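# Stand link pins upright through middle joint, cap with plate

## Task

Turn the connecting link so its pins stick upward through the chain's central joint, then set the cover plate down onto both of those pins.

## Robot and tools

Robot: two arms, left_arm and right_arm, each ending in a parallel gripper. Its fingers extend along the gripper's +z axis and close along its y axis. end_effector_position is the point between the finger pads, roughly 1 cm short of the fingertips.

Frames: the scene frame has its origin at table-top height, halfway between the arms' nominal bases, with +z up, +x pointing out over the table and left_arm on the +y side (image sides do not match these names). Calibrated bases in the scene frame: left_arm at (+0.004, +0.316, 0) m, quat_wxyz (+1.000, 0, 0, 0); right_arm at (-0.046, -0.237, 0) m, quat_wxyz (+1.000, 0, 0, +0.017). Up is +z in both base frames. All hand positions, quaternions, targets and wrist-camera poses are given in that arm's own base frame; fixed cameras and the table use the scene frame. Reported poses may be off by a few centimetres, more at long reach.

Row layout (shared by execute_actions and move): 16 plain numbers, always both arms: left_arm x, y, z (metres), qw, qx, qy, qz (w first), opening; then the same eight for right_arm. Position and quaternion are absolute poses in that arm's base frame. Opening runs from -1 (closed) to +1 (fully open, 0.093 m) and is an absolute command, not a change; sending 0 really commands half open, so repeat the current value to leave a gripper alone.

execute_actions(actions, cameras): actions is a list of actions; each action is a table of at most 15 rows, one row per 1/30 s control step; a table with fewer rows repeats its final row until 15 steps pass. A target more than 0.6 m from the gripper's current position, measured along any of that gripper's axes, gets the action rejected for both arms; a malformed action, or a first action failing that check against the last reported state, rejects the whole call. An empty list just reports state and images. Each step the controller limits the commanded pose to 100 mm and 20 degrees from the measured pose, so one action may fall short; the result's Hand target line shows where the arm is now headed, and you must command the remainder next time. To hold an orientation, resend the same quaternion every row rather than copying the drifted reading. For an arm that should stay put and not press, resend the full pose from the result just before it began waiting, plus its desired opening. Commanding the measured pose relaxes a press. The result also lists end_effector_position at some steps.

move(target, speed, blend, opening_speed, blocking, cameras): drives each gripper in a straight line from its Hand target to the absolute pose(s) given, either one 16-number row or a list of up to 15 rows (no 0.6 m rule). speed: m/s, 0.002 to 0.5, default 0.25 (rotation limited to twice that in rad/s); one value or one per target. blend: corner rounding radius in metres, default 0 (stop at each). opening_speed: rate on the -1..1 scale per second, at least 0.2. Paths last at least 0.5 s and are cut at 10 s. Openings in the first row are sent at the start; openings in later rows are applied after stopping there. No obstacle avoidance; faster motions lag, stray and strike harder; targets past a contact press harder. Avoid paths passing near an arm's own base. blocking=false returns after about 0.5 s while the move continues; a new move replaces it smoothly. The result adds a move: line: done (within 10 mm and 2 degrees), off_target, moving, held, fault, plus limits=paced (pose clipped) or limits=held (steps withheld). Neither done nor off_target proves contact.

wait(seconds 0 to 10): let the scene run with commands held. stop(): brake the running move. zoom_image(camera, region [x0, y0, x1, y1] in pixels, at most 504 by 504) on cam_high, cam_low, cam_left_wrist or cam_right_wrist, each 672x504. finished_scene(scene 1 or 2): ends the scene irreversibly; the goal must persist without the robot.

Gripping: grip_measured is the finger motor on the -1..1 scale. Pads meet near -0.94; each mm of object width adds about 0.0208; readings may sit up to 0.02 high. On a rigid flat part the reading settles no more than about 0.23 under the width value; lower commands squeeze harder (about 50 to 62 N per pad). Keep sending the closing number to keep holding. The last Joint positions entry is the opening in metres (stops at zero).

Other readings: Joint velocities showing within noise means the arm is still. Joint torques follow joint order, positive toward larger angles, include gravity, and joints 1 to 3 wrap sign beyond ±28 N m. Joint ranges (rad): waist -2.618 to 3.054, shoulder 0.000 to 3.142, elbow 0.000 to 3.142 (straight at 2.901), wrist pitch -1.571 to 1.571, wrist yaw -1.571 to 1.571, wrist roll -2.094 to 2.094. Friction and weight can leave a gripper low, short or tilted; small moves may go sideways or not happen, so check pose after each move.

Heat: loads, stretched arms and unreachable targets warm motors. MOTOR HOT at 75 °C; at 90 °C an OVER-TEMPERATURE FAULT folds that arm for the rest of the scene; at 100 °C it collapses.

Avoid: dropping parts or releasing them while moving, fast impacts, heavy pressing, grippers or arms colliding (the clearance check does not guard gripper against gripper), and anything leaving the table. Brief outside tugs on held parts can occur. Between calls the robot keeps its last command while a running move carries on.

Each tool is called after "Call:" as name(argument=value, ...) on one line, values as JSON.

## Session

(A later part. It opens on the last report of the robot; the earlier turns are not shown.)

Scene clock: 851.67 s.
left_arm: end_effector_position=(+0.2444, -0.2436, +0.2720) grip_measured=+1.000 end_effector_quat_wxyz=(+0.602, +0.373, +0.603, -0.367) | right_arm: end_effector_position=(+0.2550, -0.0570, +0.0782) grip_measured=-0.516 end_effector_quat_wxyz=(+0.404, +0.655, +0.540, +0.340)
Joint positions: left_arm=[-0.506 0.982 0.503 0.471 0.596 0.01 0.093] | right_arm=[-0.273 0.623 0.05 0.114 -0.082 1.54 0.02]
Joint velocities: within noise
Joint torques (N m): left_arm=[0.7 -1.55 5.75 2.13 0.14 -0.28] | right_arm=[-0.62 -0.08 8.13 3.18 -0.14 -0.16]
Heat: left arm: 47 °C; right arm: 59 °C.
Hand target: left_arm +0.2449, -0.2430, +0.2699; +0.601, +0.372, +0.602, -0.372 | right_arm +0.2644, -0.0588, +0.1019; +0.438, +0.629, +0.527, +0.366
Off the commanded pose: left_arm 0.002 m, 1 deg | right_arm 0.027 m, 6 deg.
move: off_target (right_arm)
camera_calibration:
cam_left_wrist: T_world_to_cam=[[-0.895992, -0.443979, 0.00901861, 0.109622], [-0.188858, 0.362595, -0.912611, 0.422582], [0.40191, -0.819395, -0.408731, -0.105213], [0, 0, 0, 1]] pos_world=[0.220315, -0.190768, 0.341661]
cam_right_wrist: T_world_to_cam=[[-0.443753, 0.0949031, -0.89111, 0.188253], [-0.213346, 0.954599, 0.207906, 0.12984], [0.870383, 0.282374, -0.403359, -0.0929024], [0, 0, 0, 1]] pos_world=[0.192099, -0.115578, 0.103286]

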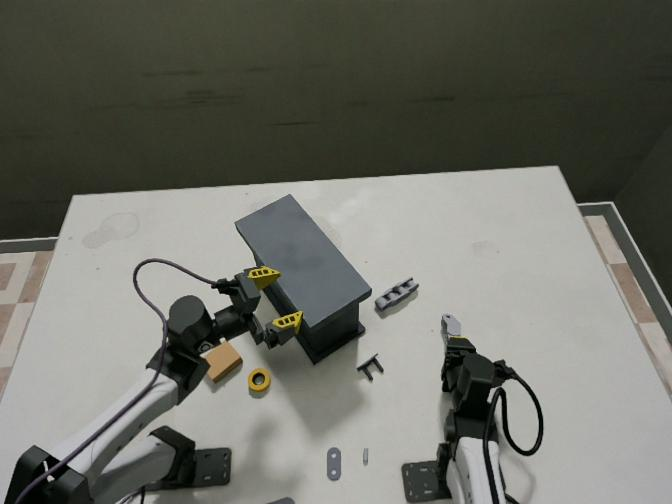

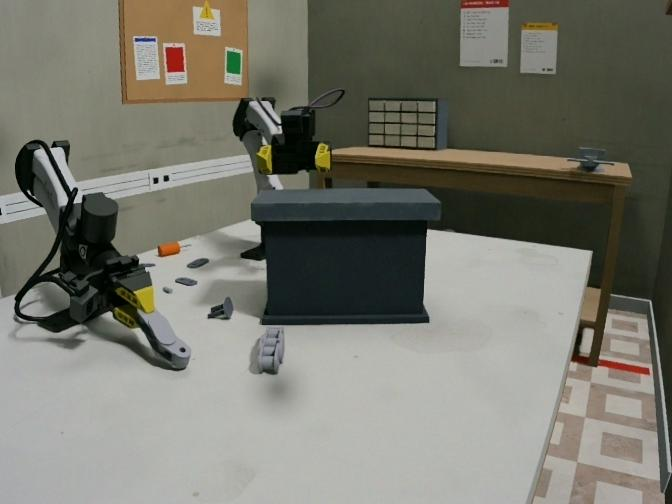

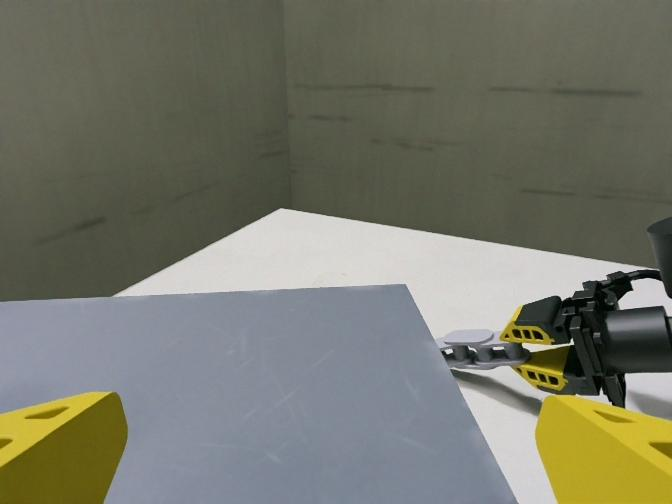

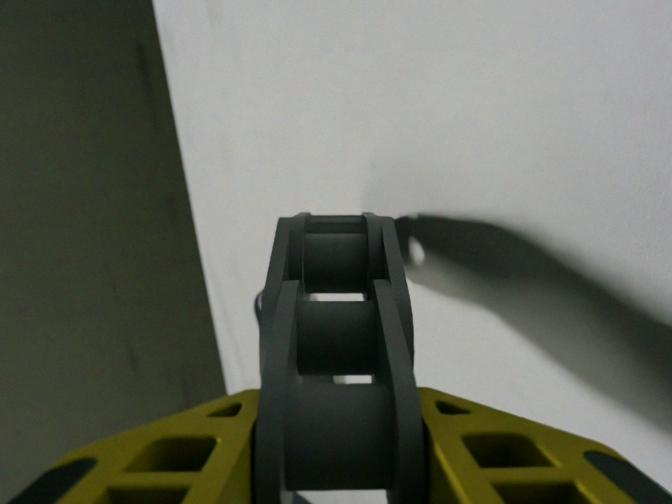

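Call:
move(target=[[0.245,-0.243,0.27,0.6013,0.3721,0.6013,-0.3721,1,0.265,-0.06,0.086,0.4394,0.6276,0.5266,0.3687,-0.7],[0.245,-0.243,0.27,0.6013,0.3721,0.6013,-0.3721,1,0.262,-0.06,0.072,0.4821,0.5953,0.4995,0.4045,-0.7]], speed=0.1, blend=0.01, cameras=["cam_low","cam_left_wrist","cam_right_wrist"])

Call:
zoom_image(camera="cam_low", region=[60, 200, 260, 400])

Scene clock: 861.23 s.
left_arm: end_effector_position=(+0.2444, -0.2436, +0.2720) grip_measured=+1.000 end_effector_quat_wxyz=(+0.602, +0.373, +0.603, -0.367) | right_arm: end_effector_position=(+0.2591, -0.0601, +0.0663) grip_measured=-0.516 end_effector_quat_wxyz=(+0.402, +0.654, +0.543, +0.341)
Joint positions: left_arm=[-0.506 0.982 0.503 0.471 0.596 0.01 0.093] | right_arm=[-0.297 0.754 0.019 0.27 -0.109 1.527 0.02]
Joint velocities: within noise
Joint torques (N m): left_arm=[0.7 -1.57 5.74 2.12 0.15 -0.28] | right_arm=[-1.01 0.21 6.75 2.64 -0.14 -0.14]
Heat: left arm: 48 °C; right arm: 61 °C.
Hand target: left_arm +0.2449, -0.2430, +0.2699; +0.601, +0.372, +0.602, -0.372 | right_arm +0.2619, -0.0601, +0.0726; +0.414, +0.642, +0.541, +0.352
Off the commanded pose: left_arm 0.002 m, 1 deg | right_arm 0.006 m, 14 deg.
joint sent to its limit (right arm) — joint 3 (elbow), lower limit, where the elbow is as bent as it goes. The joint targets are off in orientation, not in position.
move: off_target (right_arm); blend cut to 0.008 m at target 1
camera_calibration:
cam_left_wrist: T_world_to_cam=[[-0.895992, -0.443979, 0.00901861, 0.109622], [-0.188858, 0.362595, -0.912611, 0.422582], [0.40191, -0.819395, -0.408731, -0.105213], [0, 0, 0, 1]] pos_world=[0.220315, -0.190768, 0.341661]
cam_right_wrist: T_world_to_cam=[[-0.448405, 0.0937271, -0.888903, 0.18079], [-0.217783, 0.95306, 0.210352, 0.137053], [0.866893, 0.28791, -0.406944, -0.0989555], [0, 0, 0, 1]] pos_world=[0.196699, -0.119074, 0.0916066]
Images, in order (width x height): cam_low 672x504, cam_left_wrist 672x504, cam_right_wrist 672x504.

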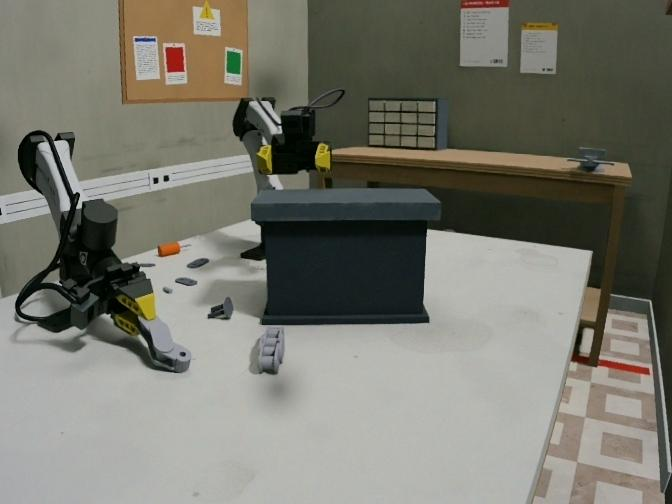

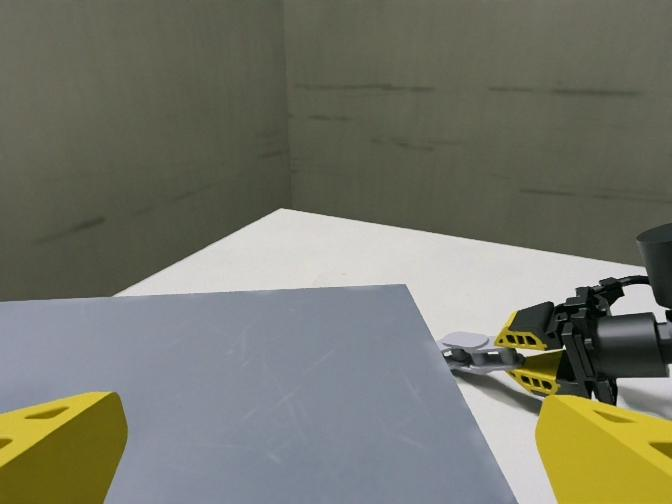

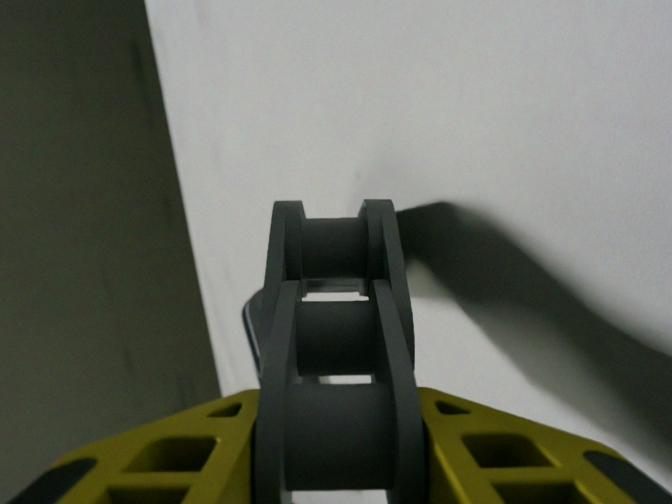

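Scaled by 2.520 from the camera's 672x504 image, which has a finer 960x720 frame.

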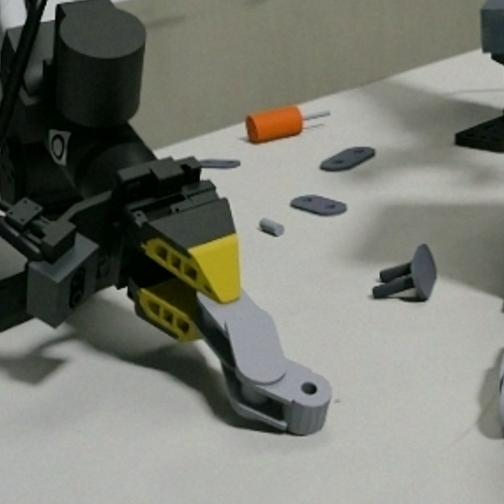

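Call:
move(target=[[0.245,-0.243,0.27,0.6013,0.3721,0.6013,-0.3721,1,0.32,-0.07,0.11,0.4821,0.5953,0.4995,0.4045,-0.7],[0.245,-0.243,0.27,0.6013,0.3721,0.6013,-0.3721,1,0.36,-0.07,0.08,0.4821,0.5953,0.4995,0.4045,-0.7]], speed=0.15, blend=0.02, cameras=["cam_high","cam_low","cam_left_wrist","cam_right_wrist"])

Call:
zoom_image(camera="cam_low", region=[60, 200, 260, 400])

Scene clock: 871.27 s.
left_arm: end_effector_position=(+0.2444, -0.2436, +0.2720) grip_measured=+1.000 end_effector_quat_wxyz=(+0.602, +0.373, +0.603, -0.367) | right_arm: end_effector_position=(+0.3479, -0.0682, +0.0526) grip_measured=-0.516 end_effector_quat_wxyz=(+0.446, +0.621, +0.524, +0.376)
Joint positions: left_arm=[-0.506 0.982 0.503 0.471 0.596 0.01 0.093] | right_arm=[-0.214 1.729 0.172 1.231 -0.042 1.557 0.02]
Joint velocities: within noise
Joint torques (N m): left_arm=[0.69 -1.57 5.76 2.13 0.14 -0.27] | right_arm=[0.31 -5.01 4.94 3.3 0.08 0]
Heat: left arm: 48 °C; right arm: 61 °C.
Hand target: left_arm +0.2449, -0.2430, +0.2699; +0.601, +0.372, +0.602, -0.372 | right_arm +0.3588, -0.0696, +0.0798; +0.480, +0.596, +0.500, +0.404
Off the commanded pose: left_arm 0.002 m, 1 deg | right_arm 0.030 m, 7 deg.
move: off_target (right_arm)
camera_calibration:
cam_left_wrist: T_world_to_cam=[[-0.895992, -0.443979, 0.00901861, 0.109622], [-0.188858, 0.362595, -0.912611, 0.422582], [0.40191, -0.819395, -0.408731, -0.105213], [0, 0, 0, 1]] pos_world=[0.220315, -0.190768, 0.341661]
cam_right_wrist: T_world_to_cam=[[-0.327521, 0.0601299, -0.942929, 0.16766], [-0.251308, 0.956481, 0.148284, 0.182119], [0.91081, 0.285531, -0.298156, -0.200386], [0, 0, 0, 1]] pos_world=[0.283193, -0.127058, 0.0713398]

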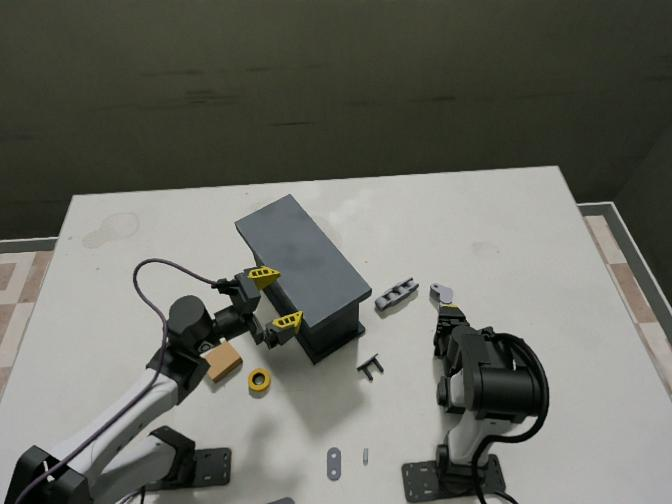

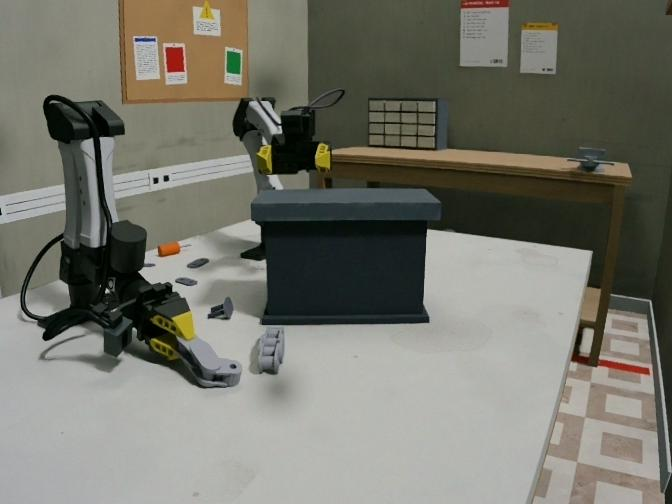

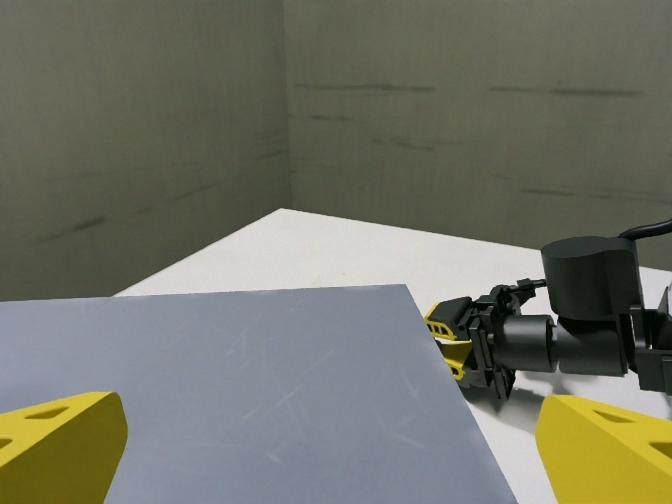

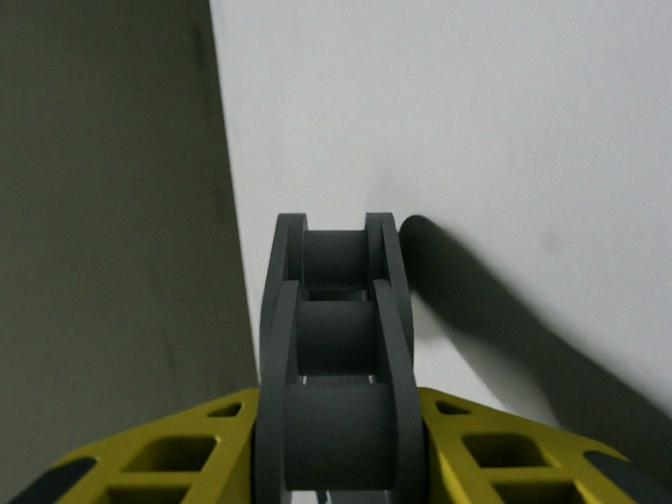

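Scaled by 2.520 from the camera's 672x504 image, which has a finer 960x720 frame.

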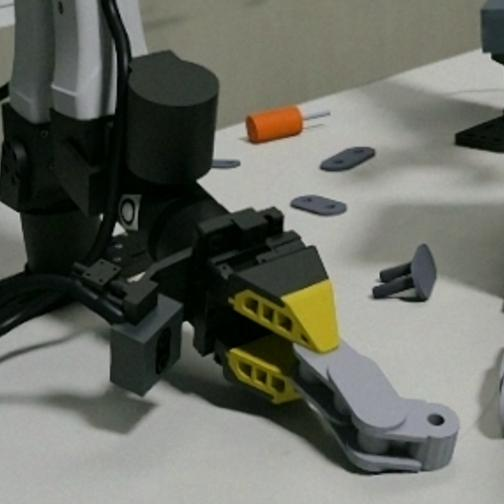

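Call:
move(target=[[0.245,-0.243,0.27,0.6013,0.3721,0.6013,-0.3721,1,0.36,-0.07,0.069,0.4821,0.5953,0.4995,0.4045,-0.7]], speed=0.05, cameras=["cam_low"])

Call:
zoom_image(camera="cam_low", region=[60, 200, 260, 400])

Scene clock: 880.63 s.
left_arm: end_effector_position=(+0.2444, -0.2436, +0.2720) grip_measured=+1.000 end_effector_quat_wxyz=(+0.602, +0.373, +0.603, -0.367) | right_arm: end_effector_position=(+0.3507, -0.0695, +0.0480) grip_measured=-0.516 end_effector_quat_wxyz=(+0.454, +0.616, +0.518, +0.382)
Joint positions: left_arm=[-0.506 0.982 0.503 0.471 0.596 0.01 0.093] | right_arm=[-0.214 1.827 0.172 1.355 -0.038 1.559 0.02]
Joint velocities: within noise
Joint torques (N m): left_arm=[0.69 -1.55 5.74 2.13 0.14 -0.28] | right_arm=[0.16 -4.75 4.18 3.14 0.08 0]
Heat: left arm: 48 °C; right arm: 61 °C.
Hand target: left_arm +0.2449, -0.2430, +0.2699; +0.601, +0.372, +0.602, -0.372 | right_arm +0.3593, -0.0698, +0.0689; +0.481, +0.596, +0.500, +0.404
Off the commanded pose: left_arm 0.002 m, 1 deg | right_arm 0.023 m, 5 deg.
move: off_target (right_arm)
Images, in order (width x height): cam_low 672x504.

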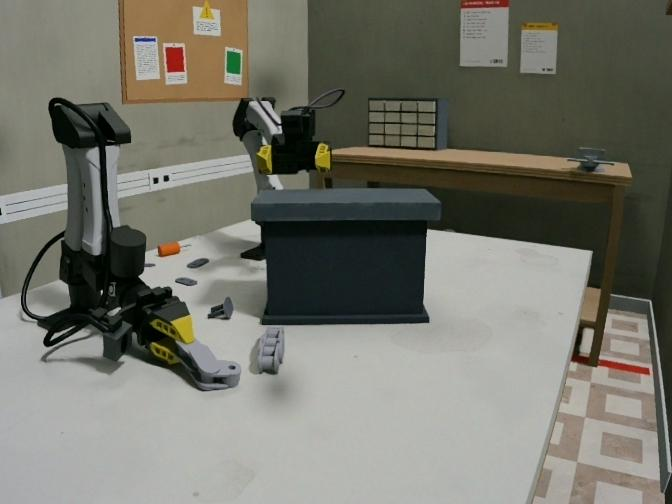

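Scaled by 2.520 from the camera's 672x504 image, which has a finer 960x720 frame.

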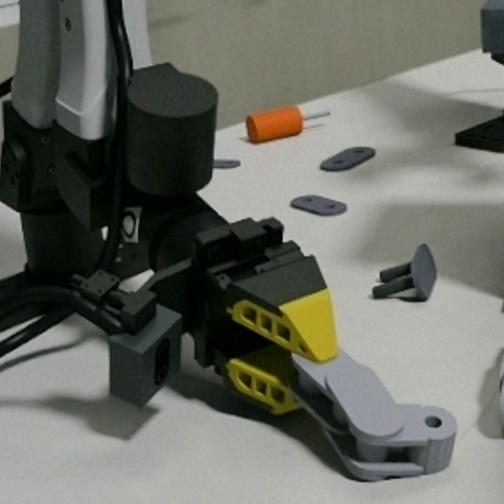

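Call:
move(target=[[0.245,-0.243,0.27,0.6013,0.3721,0.6013,-0.3721,1,0.36,-0.07,0.069,0.4821,0.5953,0.4995,0.4045,-0.2],[0.245,-0.243,0.27,0.6013,0.3721,0.6013,-0.3721,1,0.29,-0.058,0.089,0.4821,0.5953,0.4995,0.4045,-0.2],[0.245,-0.243,0.27,0.6013,0.3721,0.6013,-0.3721,1,0.24,-0.05,0.16,0.4821,0.5953,0.4995,0.4045,-0.2]], speed=0.1, opening_speed=0.6)

Call:
zoom_image(camera="cam_low", region=[60, 200, 310, 400])

Call:
zoom_image(camera="cam_high", region=[250, 250, 500, 504])

Scene clock: 896.20 s.
left_arm: end_effector_position=(+0.2444, -0.2436, +0.2720) grip_measured=+1.000 end_effector_quat_wxyz=(+0.602, +0.373, +0.603, -0.367) | right_arm: end_effector_position=(+0.2417, -0.0504, +0.1542) grip_measured=-0.201 end_effector_quat_wxyz=(+0.481, +0.598, +0.497, +0.404)
Joint positions: left_arm=[-0.506 0.982 0.503 0.471 0.596 0.01 0.093] | right_arm=[-0.259 0.196 0.116 -0.132 -0.079 1.559 0.036]
Joint velocities: within noise
Joint torques (N m): left_arm=[0.68 -1.57 5.75 2.12 0.14 -0.28] | right_arm=[-0.99 1.44 9.84 2.04 -0.12 -0.11]
Heat: left arm: 48 °C; right arm: 63 °C.
Hand target: left_arm +0.2449, -0.2430, +0.2699; +0.601, +0.372, +0.602, -0.372 | right_arm +0.2403, -0.0501, +0.1599; +0.482, +0.595, +0.499, +0.404
Off the commanded pose: left_arm 0.002 m, 1 deg | right_arm 0.006 m, 0 deg.
move: done
camera_calibration:
cam_left_wrist: T_world_to_cam=[[-0.895992, -0.443979, 0.00901861, 0.109622], [-0.188858, 0.362595, -0.912611, 0.422582], [0.40191, -0.819395, -0.408731, -0.105213], [0, 0, 0, 1]] pos_world=[0.220315, -0.190768, 0.341661]
cam_right_wrist: T_world_to_cam=[[-0.218531, 0.0475378, -0.974671, 0.205568], [-0.255315, 0.961235, 0.104127, 0.13132], [0.941838, 0.271603, -0.197923, -0.102056], [0, 0, 0, 1]] pos_world=[0.174571, -0.108283, 0.166488]

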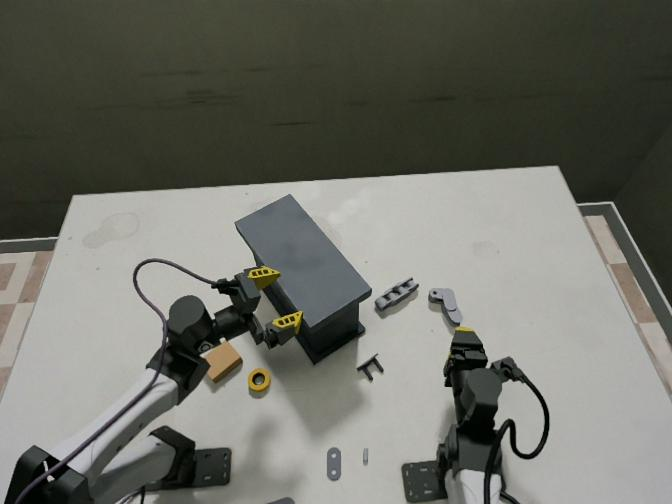

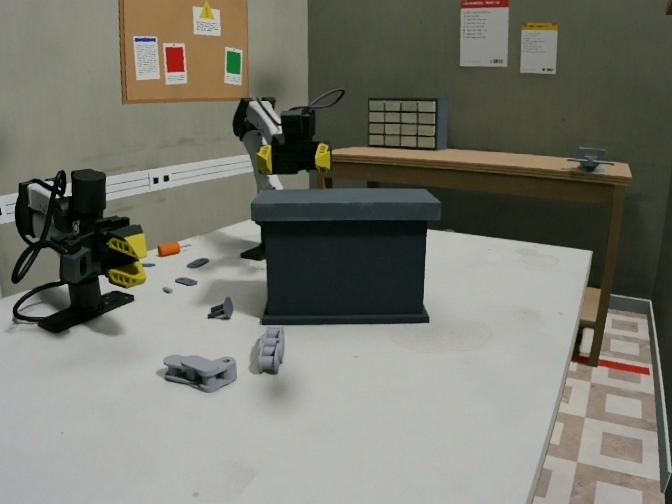

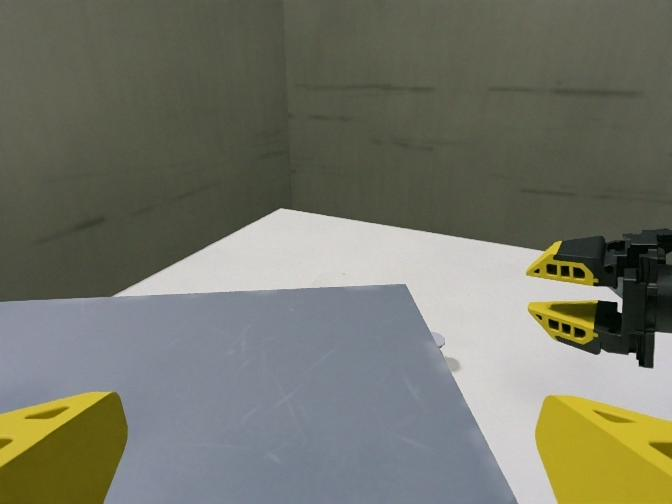

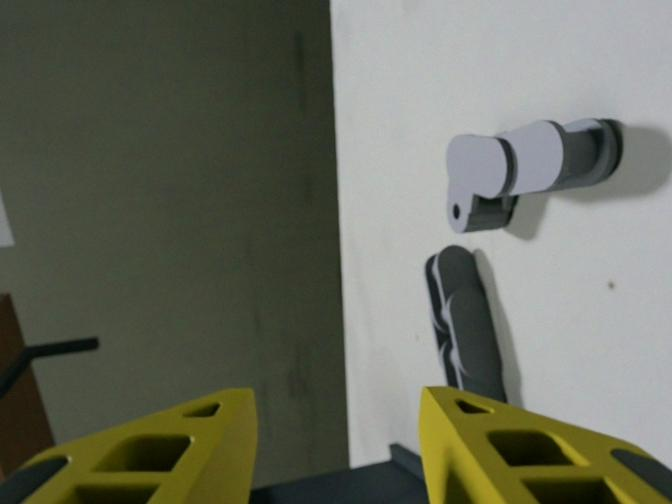

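Scaled by 2.016 from the camera's 672x504 image, which has a finer 960x720 frame.

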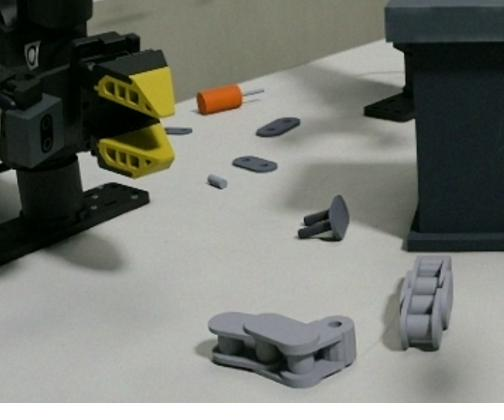

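Scaled by 1.984 from the camera's 672x504 image, which has a finer 960x720 frame.

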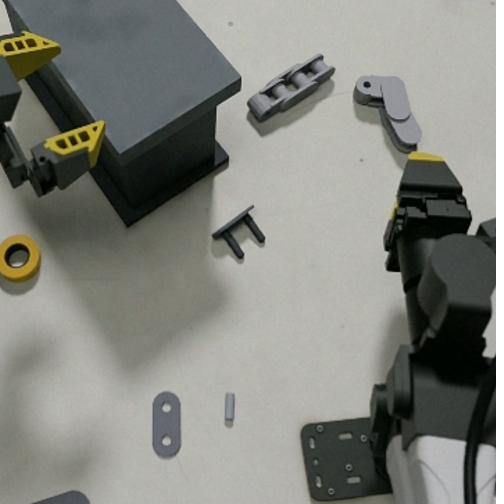

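Call:
move(target=[[0.18,-0.10,0.28,0.6533,0.2706,0.6533,-0.2706,1,0.24,0.08,0.20,0.40,-0.25,0.87,0.12,1],[0.18,-0.10,0.28,0.6533,0.2706,0.6533,-0.2706,1,0.245,0.135,0.13,0,-0.2924,0.9563,0,1]], speed=0.25, blend=0.03)

Scene clock: 940.80 s.
left_arm: end_effector_position=(+0.1842, -0.0989, +0.2722) grip_measured=+1.000 end_effector_quat_wxyz=(+0.648, +0.265, +0.661, -0.272) | right_arm: end_effector_position=(+0.2221, +0.1198, +0.1332) grip_measured=+1.000 end_effector_quat_wxyz=(-0.038, -0.285, +0.958, -0.006)
Joint positions: left_arm=[0.291 0.229 0.41 -0.209 1.069 0.008 0.093] | right_arm=[0.492 1.565 1.315 -1.397 -0.004 -0.087 0.093]
Joint velocities: within noise
Joint torques (N m): left_arm=[0.68 1.35 7.28 1.63 0.16 -0.26] | right_arm=[0.53 -3.14 8.65 1.15 -0.03 0.01]
Heat: left arm: 48 °C; right arm: 56 °C.
Hand target: left_arm +0.1801, -0.1002, +0.2798; +0.653, +0.271, +0.653, -0.270 | right_arm +0.2436, +0.1345, +0.1314; +0.000, -0.292, +0.956, +0.000
Off the commanded pose: left_arm 0.009 m, 1 deg | right_arm 0.028 m, 4 deg.
move: off_target (right_arm)
camera_calibration:
cam_left_wrist: T_world_to_cam=[[-0.707665, -0.705875, 0.0308335, 0.0533792], [-0.313323, 0.274405, -0.909137, 0.372213], [0.633276, -0.653026, -0.415353, 0.0131859], [0, 0, 0, 1]] pos_world=[0.146047, -0.0558472, 0.342223]
cam_right_wrist: T_world_to_cam=[[0.545074, -0.838379, 0.00399374, -0.0211241], [-0.72648, -0.469934, 0.501387, 0.18808], [-0.418475, -0.276194, -0.865214, 0.322632], [0, 0, 0, 1]] pos_world=[0.283164, 0.159784, 0.184929]

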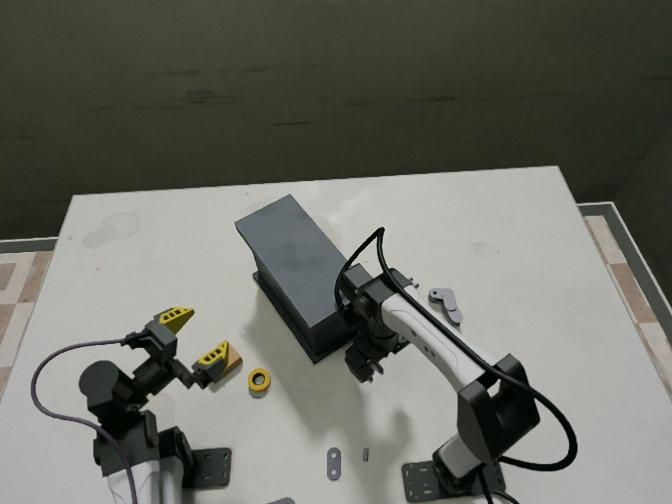

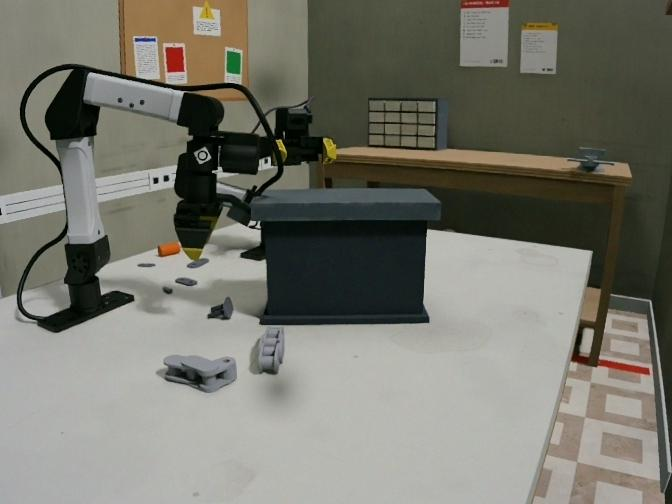

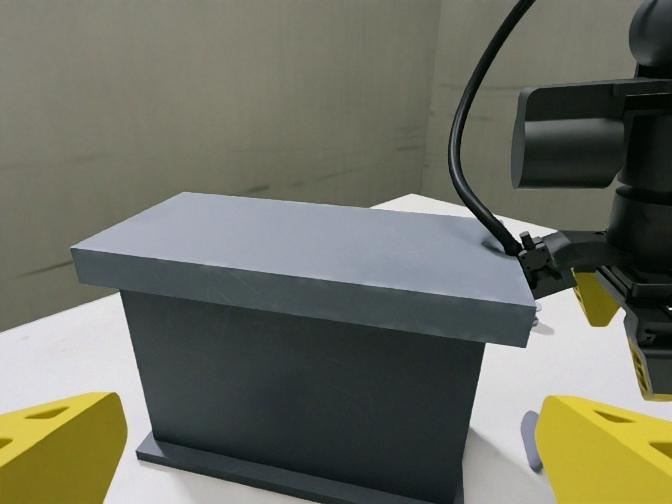

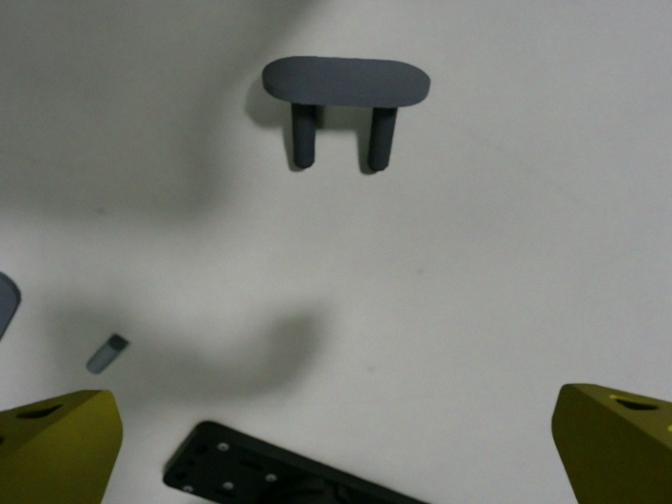

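Call:
move(target=[[0.18,-0.10,0.28,0.6533,0.2706,0.6533,-0.2706,1,0.20,0.105,0.13,0.25,-0.25,0.933,0.067,1],[0.18,-0.10,0.28,0.6533,0.2706,0.6533,-0.2706,1,0.25,0.134,0.07,0.25,-0.25,0.933,0.067,1]], speed=0.2, blend=0.03)

Scene clock: 973.10 s.
left_arm: end_effector_position=(+0.1842, -0.0990, +0.2722) grip_measured=+1.000 end_effector_quat_wxyz=(+0.648, +0.265, +0.661, -0.272) | right_arm: end_effector_position=(+0.2519, +0.1318, +0.0745) grip_measured=+1.000 end_effector_quat_wxyz=(+0.255, -0.249, +0.932, +0.064)
Joint positions: left_arm=[0.291 0.229 0.41 -0.209 1.07 0.008 0.093] | right_arm=[0.472 1.185 0.644 -0.499 -0.018 -0.047 0.093]
Joint velocities: within noise
Joint torques (N m): left_arm=[0.69 1.35 7.28 1.62 0.16 -0.26] | right_arm=[0.32 -2.41 6.28 1.57 -0.04 0.05]
Heat: left arm: 44 °C; right arm: 52 °C.
Hand target: left_arm +0.1801, -0.1002, +0.2798; +0.653, +0.271, +0.653, -0.270 | right_arm +0.2499, +0.1339, +0.0701; +0.250, -0.250, +0.933, +0.067
Off the commanded pose: left_arm 0.009 m, 1 deg | right_arm 0.005 m, 1 deg.
move: done
camera_calibration:
cam_left_wrist: T_world_to_cam=[[-0.707923, -0.705601, 0.0311745, 0.0532971], [-0.313547, 0.274416, -0.909057, 0.372179], [0.632877, -0.653317, -0.415504, 0.0132473], [0, 0, 0, 1]] pos_world=[0.146042, -0.0558705, 0.342175]
cam_right_wrist: T_world_to_cam=[[0.488625, -0.872285, 0.0190942, -0.00955115], [-0.868762, -0.48844, -0.0817272, 0.326545], [0.0806158, 0.0233456, -0.996472, 0.132195], [0, 0, 0, 1]] pos_world=[0.277699, 0.14808, 0.158599]

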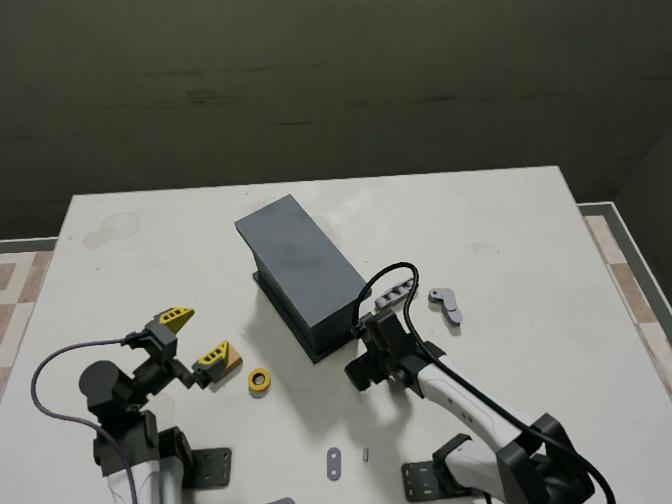

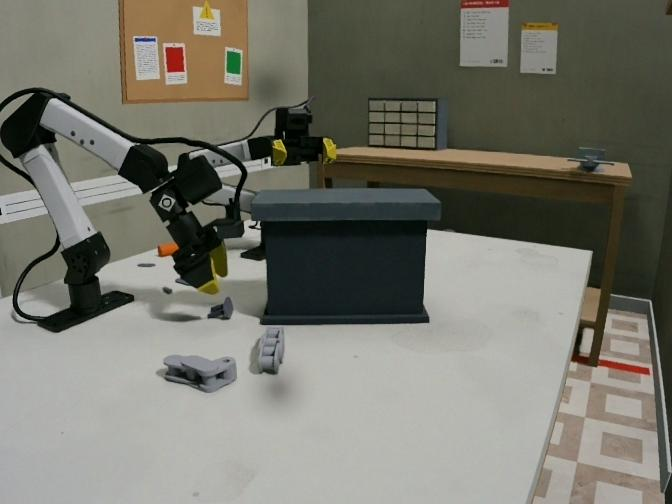

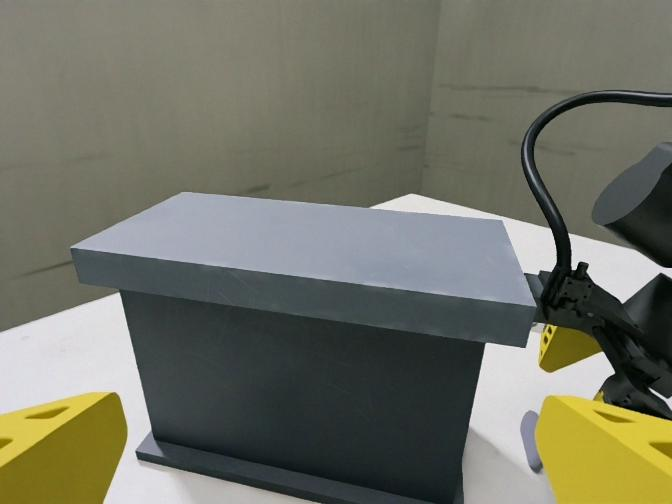

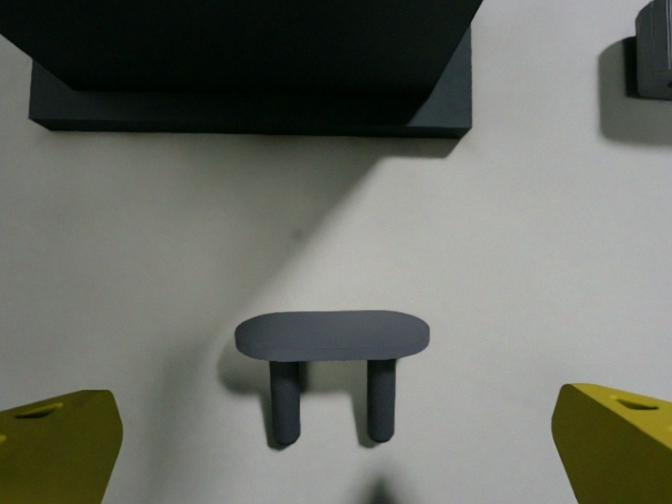

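Call:
move(target=[[0.18,-0.10,0.28,0.6533,0.2706,0.6533,-0.2706,1,0.263,0.141,0.015,0.25,-0.25,0.933,0.067,1],[0.18,-0.10,0.28,0.6533,0.2706,0.6533,-0.2706,1,0.263,0.141,0.0145,0.25,-0.25,0.933,0.067,0.05]], speed=0.1, opening_speed=0.8, cameras=["cam_low","cam_right_wrist"])

Scene clock: 991.47 s.
left_arm: end_effector_position=(+0.1842, -0.0990, +0.2722) grip_measured=+1.000 end_effector_quat_wxyz=(+0.648, +0.265, +0.661, -0.272) | right_arm: end_effector_position=(+0.2670, +0.1398, +0.0202) grip_measured=+0.167 end_effector_quat_wxyz=(+0.257, -0.249, +0.932, +0.065)
Joint positions: left_arm=[0.291 0.229 0.41 -0.209 1.07 0.008 0.093] | right_arm=[0.472 1.383 0.534 -0.186 -0.019 -0.045 0.053]
Joint velocities: within noise
Joint torques (N m): left_arm=[0.69 1.35 7.28 1.63 0.15 -0.26] | right_arm=[0.38 -3.1 5.31 1.57 -0.03 0.11]
Heat: left arm: 44 °C; right arm: 50 °C.
Hand target: left_arm +0.1801, -0.1002, +0.2798; +0.653, +0.271, +0.653, -0.270 | right_arm +0.2629, +0.1409, +0.0147; +0.250, -0.250, +0.933, +0.067
Off the commanded pose: left_arm 0.009 m, 1 deg | right_arm 0.007 m, 1 deg.
move: done
camera_calibration:
cam_right_wrist: T_world_to_cam=[[0.488272, -0.872529, 0.0168551, -0.00868678], [-0.868681, -0.487787, -0.0863542, 0.339088], [0.0835683, 0.0275226, -0.996122, 0.0753146], [0, 0, 0, 1]] pos_world=[0.292507, 0.15575, 0.104451]
Images, in order (width x height): cam_low 672x504, cam_right_wrist 672x504.

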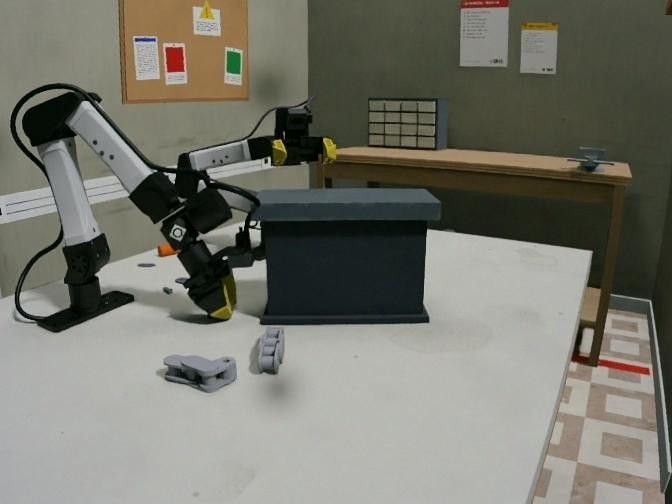

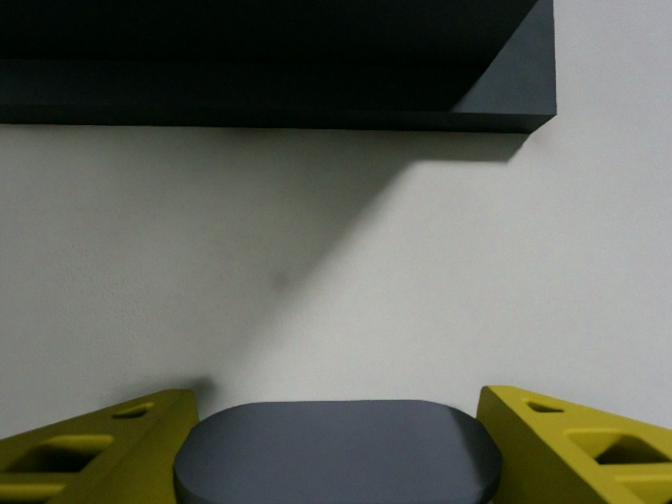

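Call:
move(target=[[0.18,-0.10,0.28,0.6533,0.2706,0.6533,-0.2706,1,0.25,0.145,0.07,0.25,-0.25,0.933,0.067,0.05],[0.18,-0.10,0.28,0.6533,0.2706,0.6533,-0.2706,1,0.205,0.168,0.07,0.25,-0.25,0.933,0.067,0.05],[0.18,-0.10,0.28,0.6533,0.2706,0.6533,-0.2706,1,0.205,0.168,0.03,0.25,-0.25,0.933,0.067,0.05]], speed=0.12, blend=0.02, cameras=["cam_low","cam_right_wrist","cam_left_wrist","cam_high"])

Call:
zoom_image(camera="cam_low", region=[130, 220, 310, 350])

Scene clock: 1003.20 s.
left_arm: end_effector_position=(+0.1842, -0.0990, +0.2722) grip_measured=+1.000 end_effector_quat_wxyz=(+0.648, +0.265, +0.661, -0.272) | right_arm: end_effector_position=(+0.2037, +0.1666, +0.0314) grip_measured=+0.167 end_effector_quat_wxyz=(+0.246, -0.252, +0.933, +0.069)
Joint positions: left_arm=[0.291 0.229 0.41 -0.209 1.07 0.008 0.093] | right_arm=[0.754 1.188 0.471 -0.348 0.106 0.199 0.053]
Joint velocities: within noise
Joint torques (N m): left_arm=[0.68 1.36 7.28 1.63 0.16 -0.26] | right_arm=[0.12 -1.95 6.45 1.66 0.22 0.08]
Heat: left arm: 43 °C; right arm: 49 °C.
Hand target: left_arm +0.1801, -0.1002, +0.2798; +0.653, +0.271, +0.653, -0.270 | right_arm +0.2050, +0.1680, +0.0301; +0.250, -0.250, +0.933, +0.067
Off the commanded pose: left_arm 0.009 m, 1 deg | right_arm 0.002 m, 1 deg.
move: done
camera_calibration:
cam_left_wrist: T_world_to_cam=[[-0.707923, -0.705601, 0.0311745, 0.0532971], [-0.313547, 0.274416, -0.909057, 0.372179], [0.632877, -0.653317, -0.415504, 0.0132473], [0, 0, 0, 1]] pos_world=[0.146042, -0.0558705, 0.342175]
cam_right_wrist: T_world_to_cam=[[0.495701, -0.868472, 0.00602103, 0.0436139], [-0.866374, -0.494964, -0.0663836, 0.298282], [0.0606325, 0.02769, -0.997776, 0.0957097], [0, 0, 0, 1]] pos_world=[0.231001, 0.182866, 0.115035]

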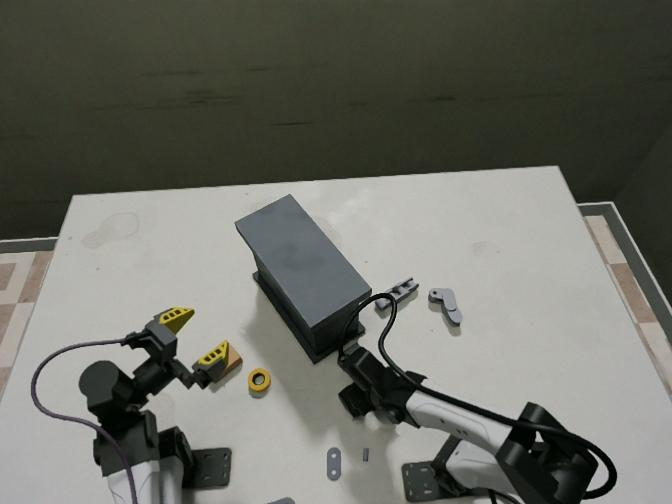

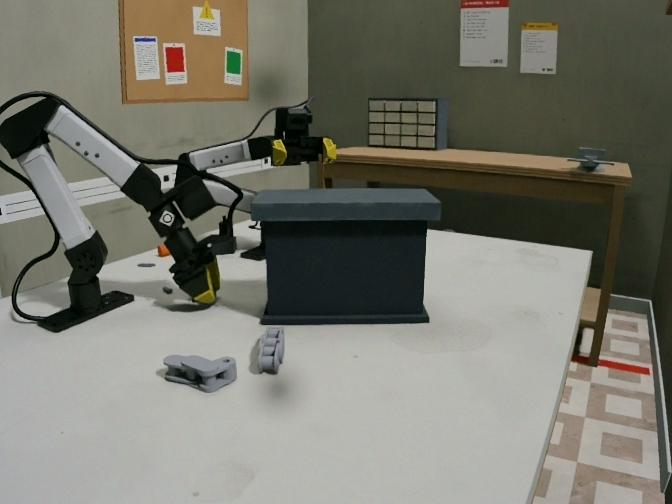

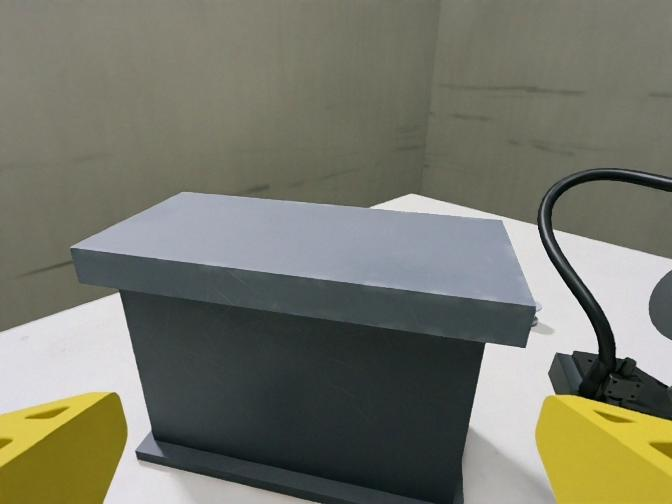

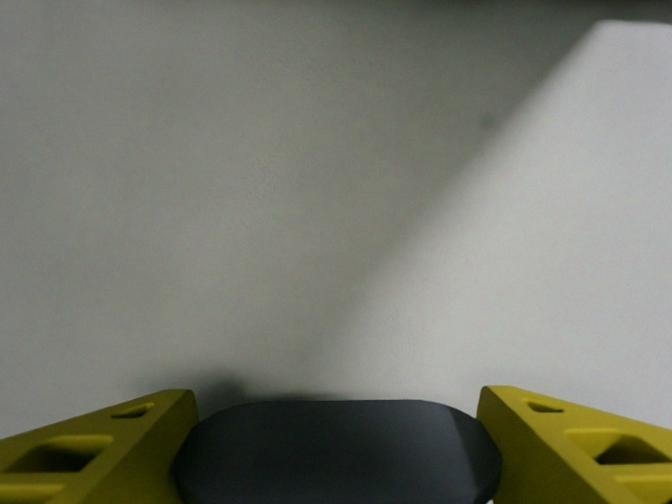

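Scaled by 2.800 from the camera's 672x504 image, which has a finer 960x720 frame.

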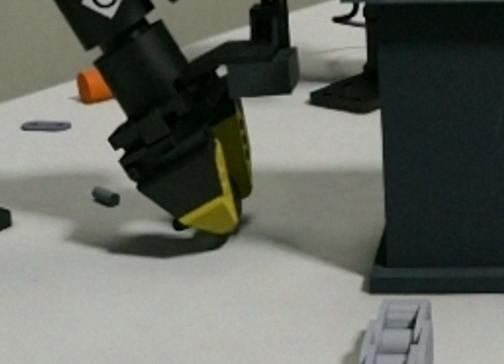

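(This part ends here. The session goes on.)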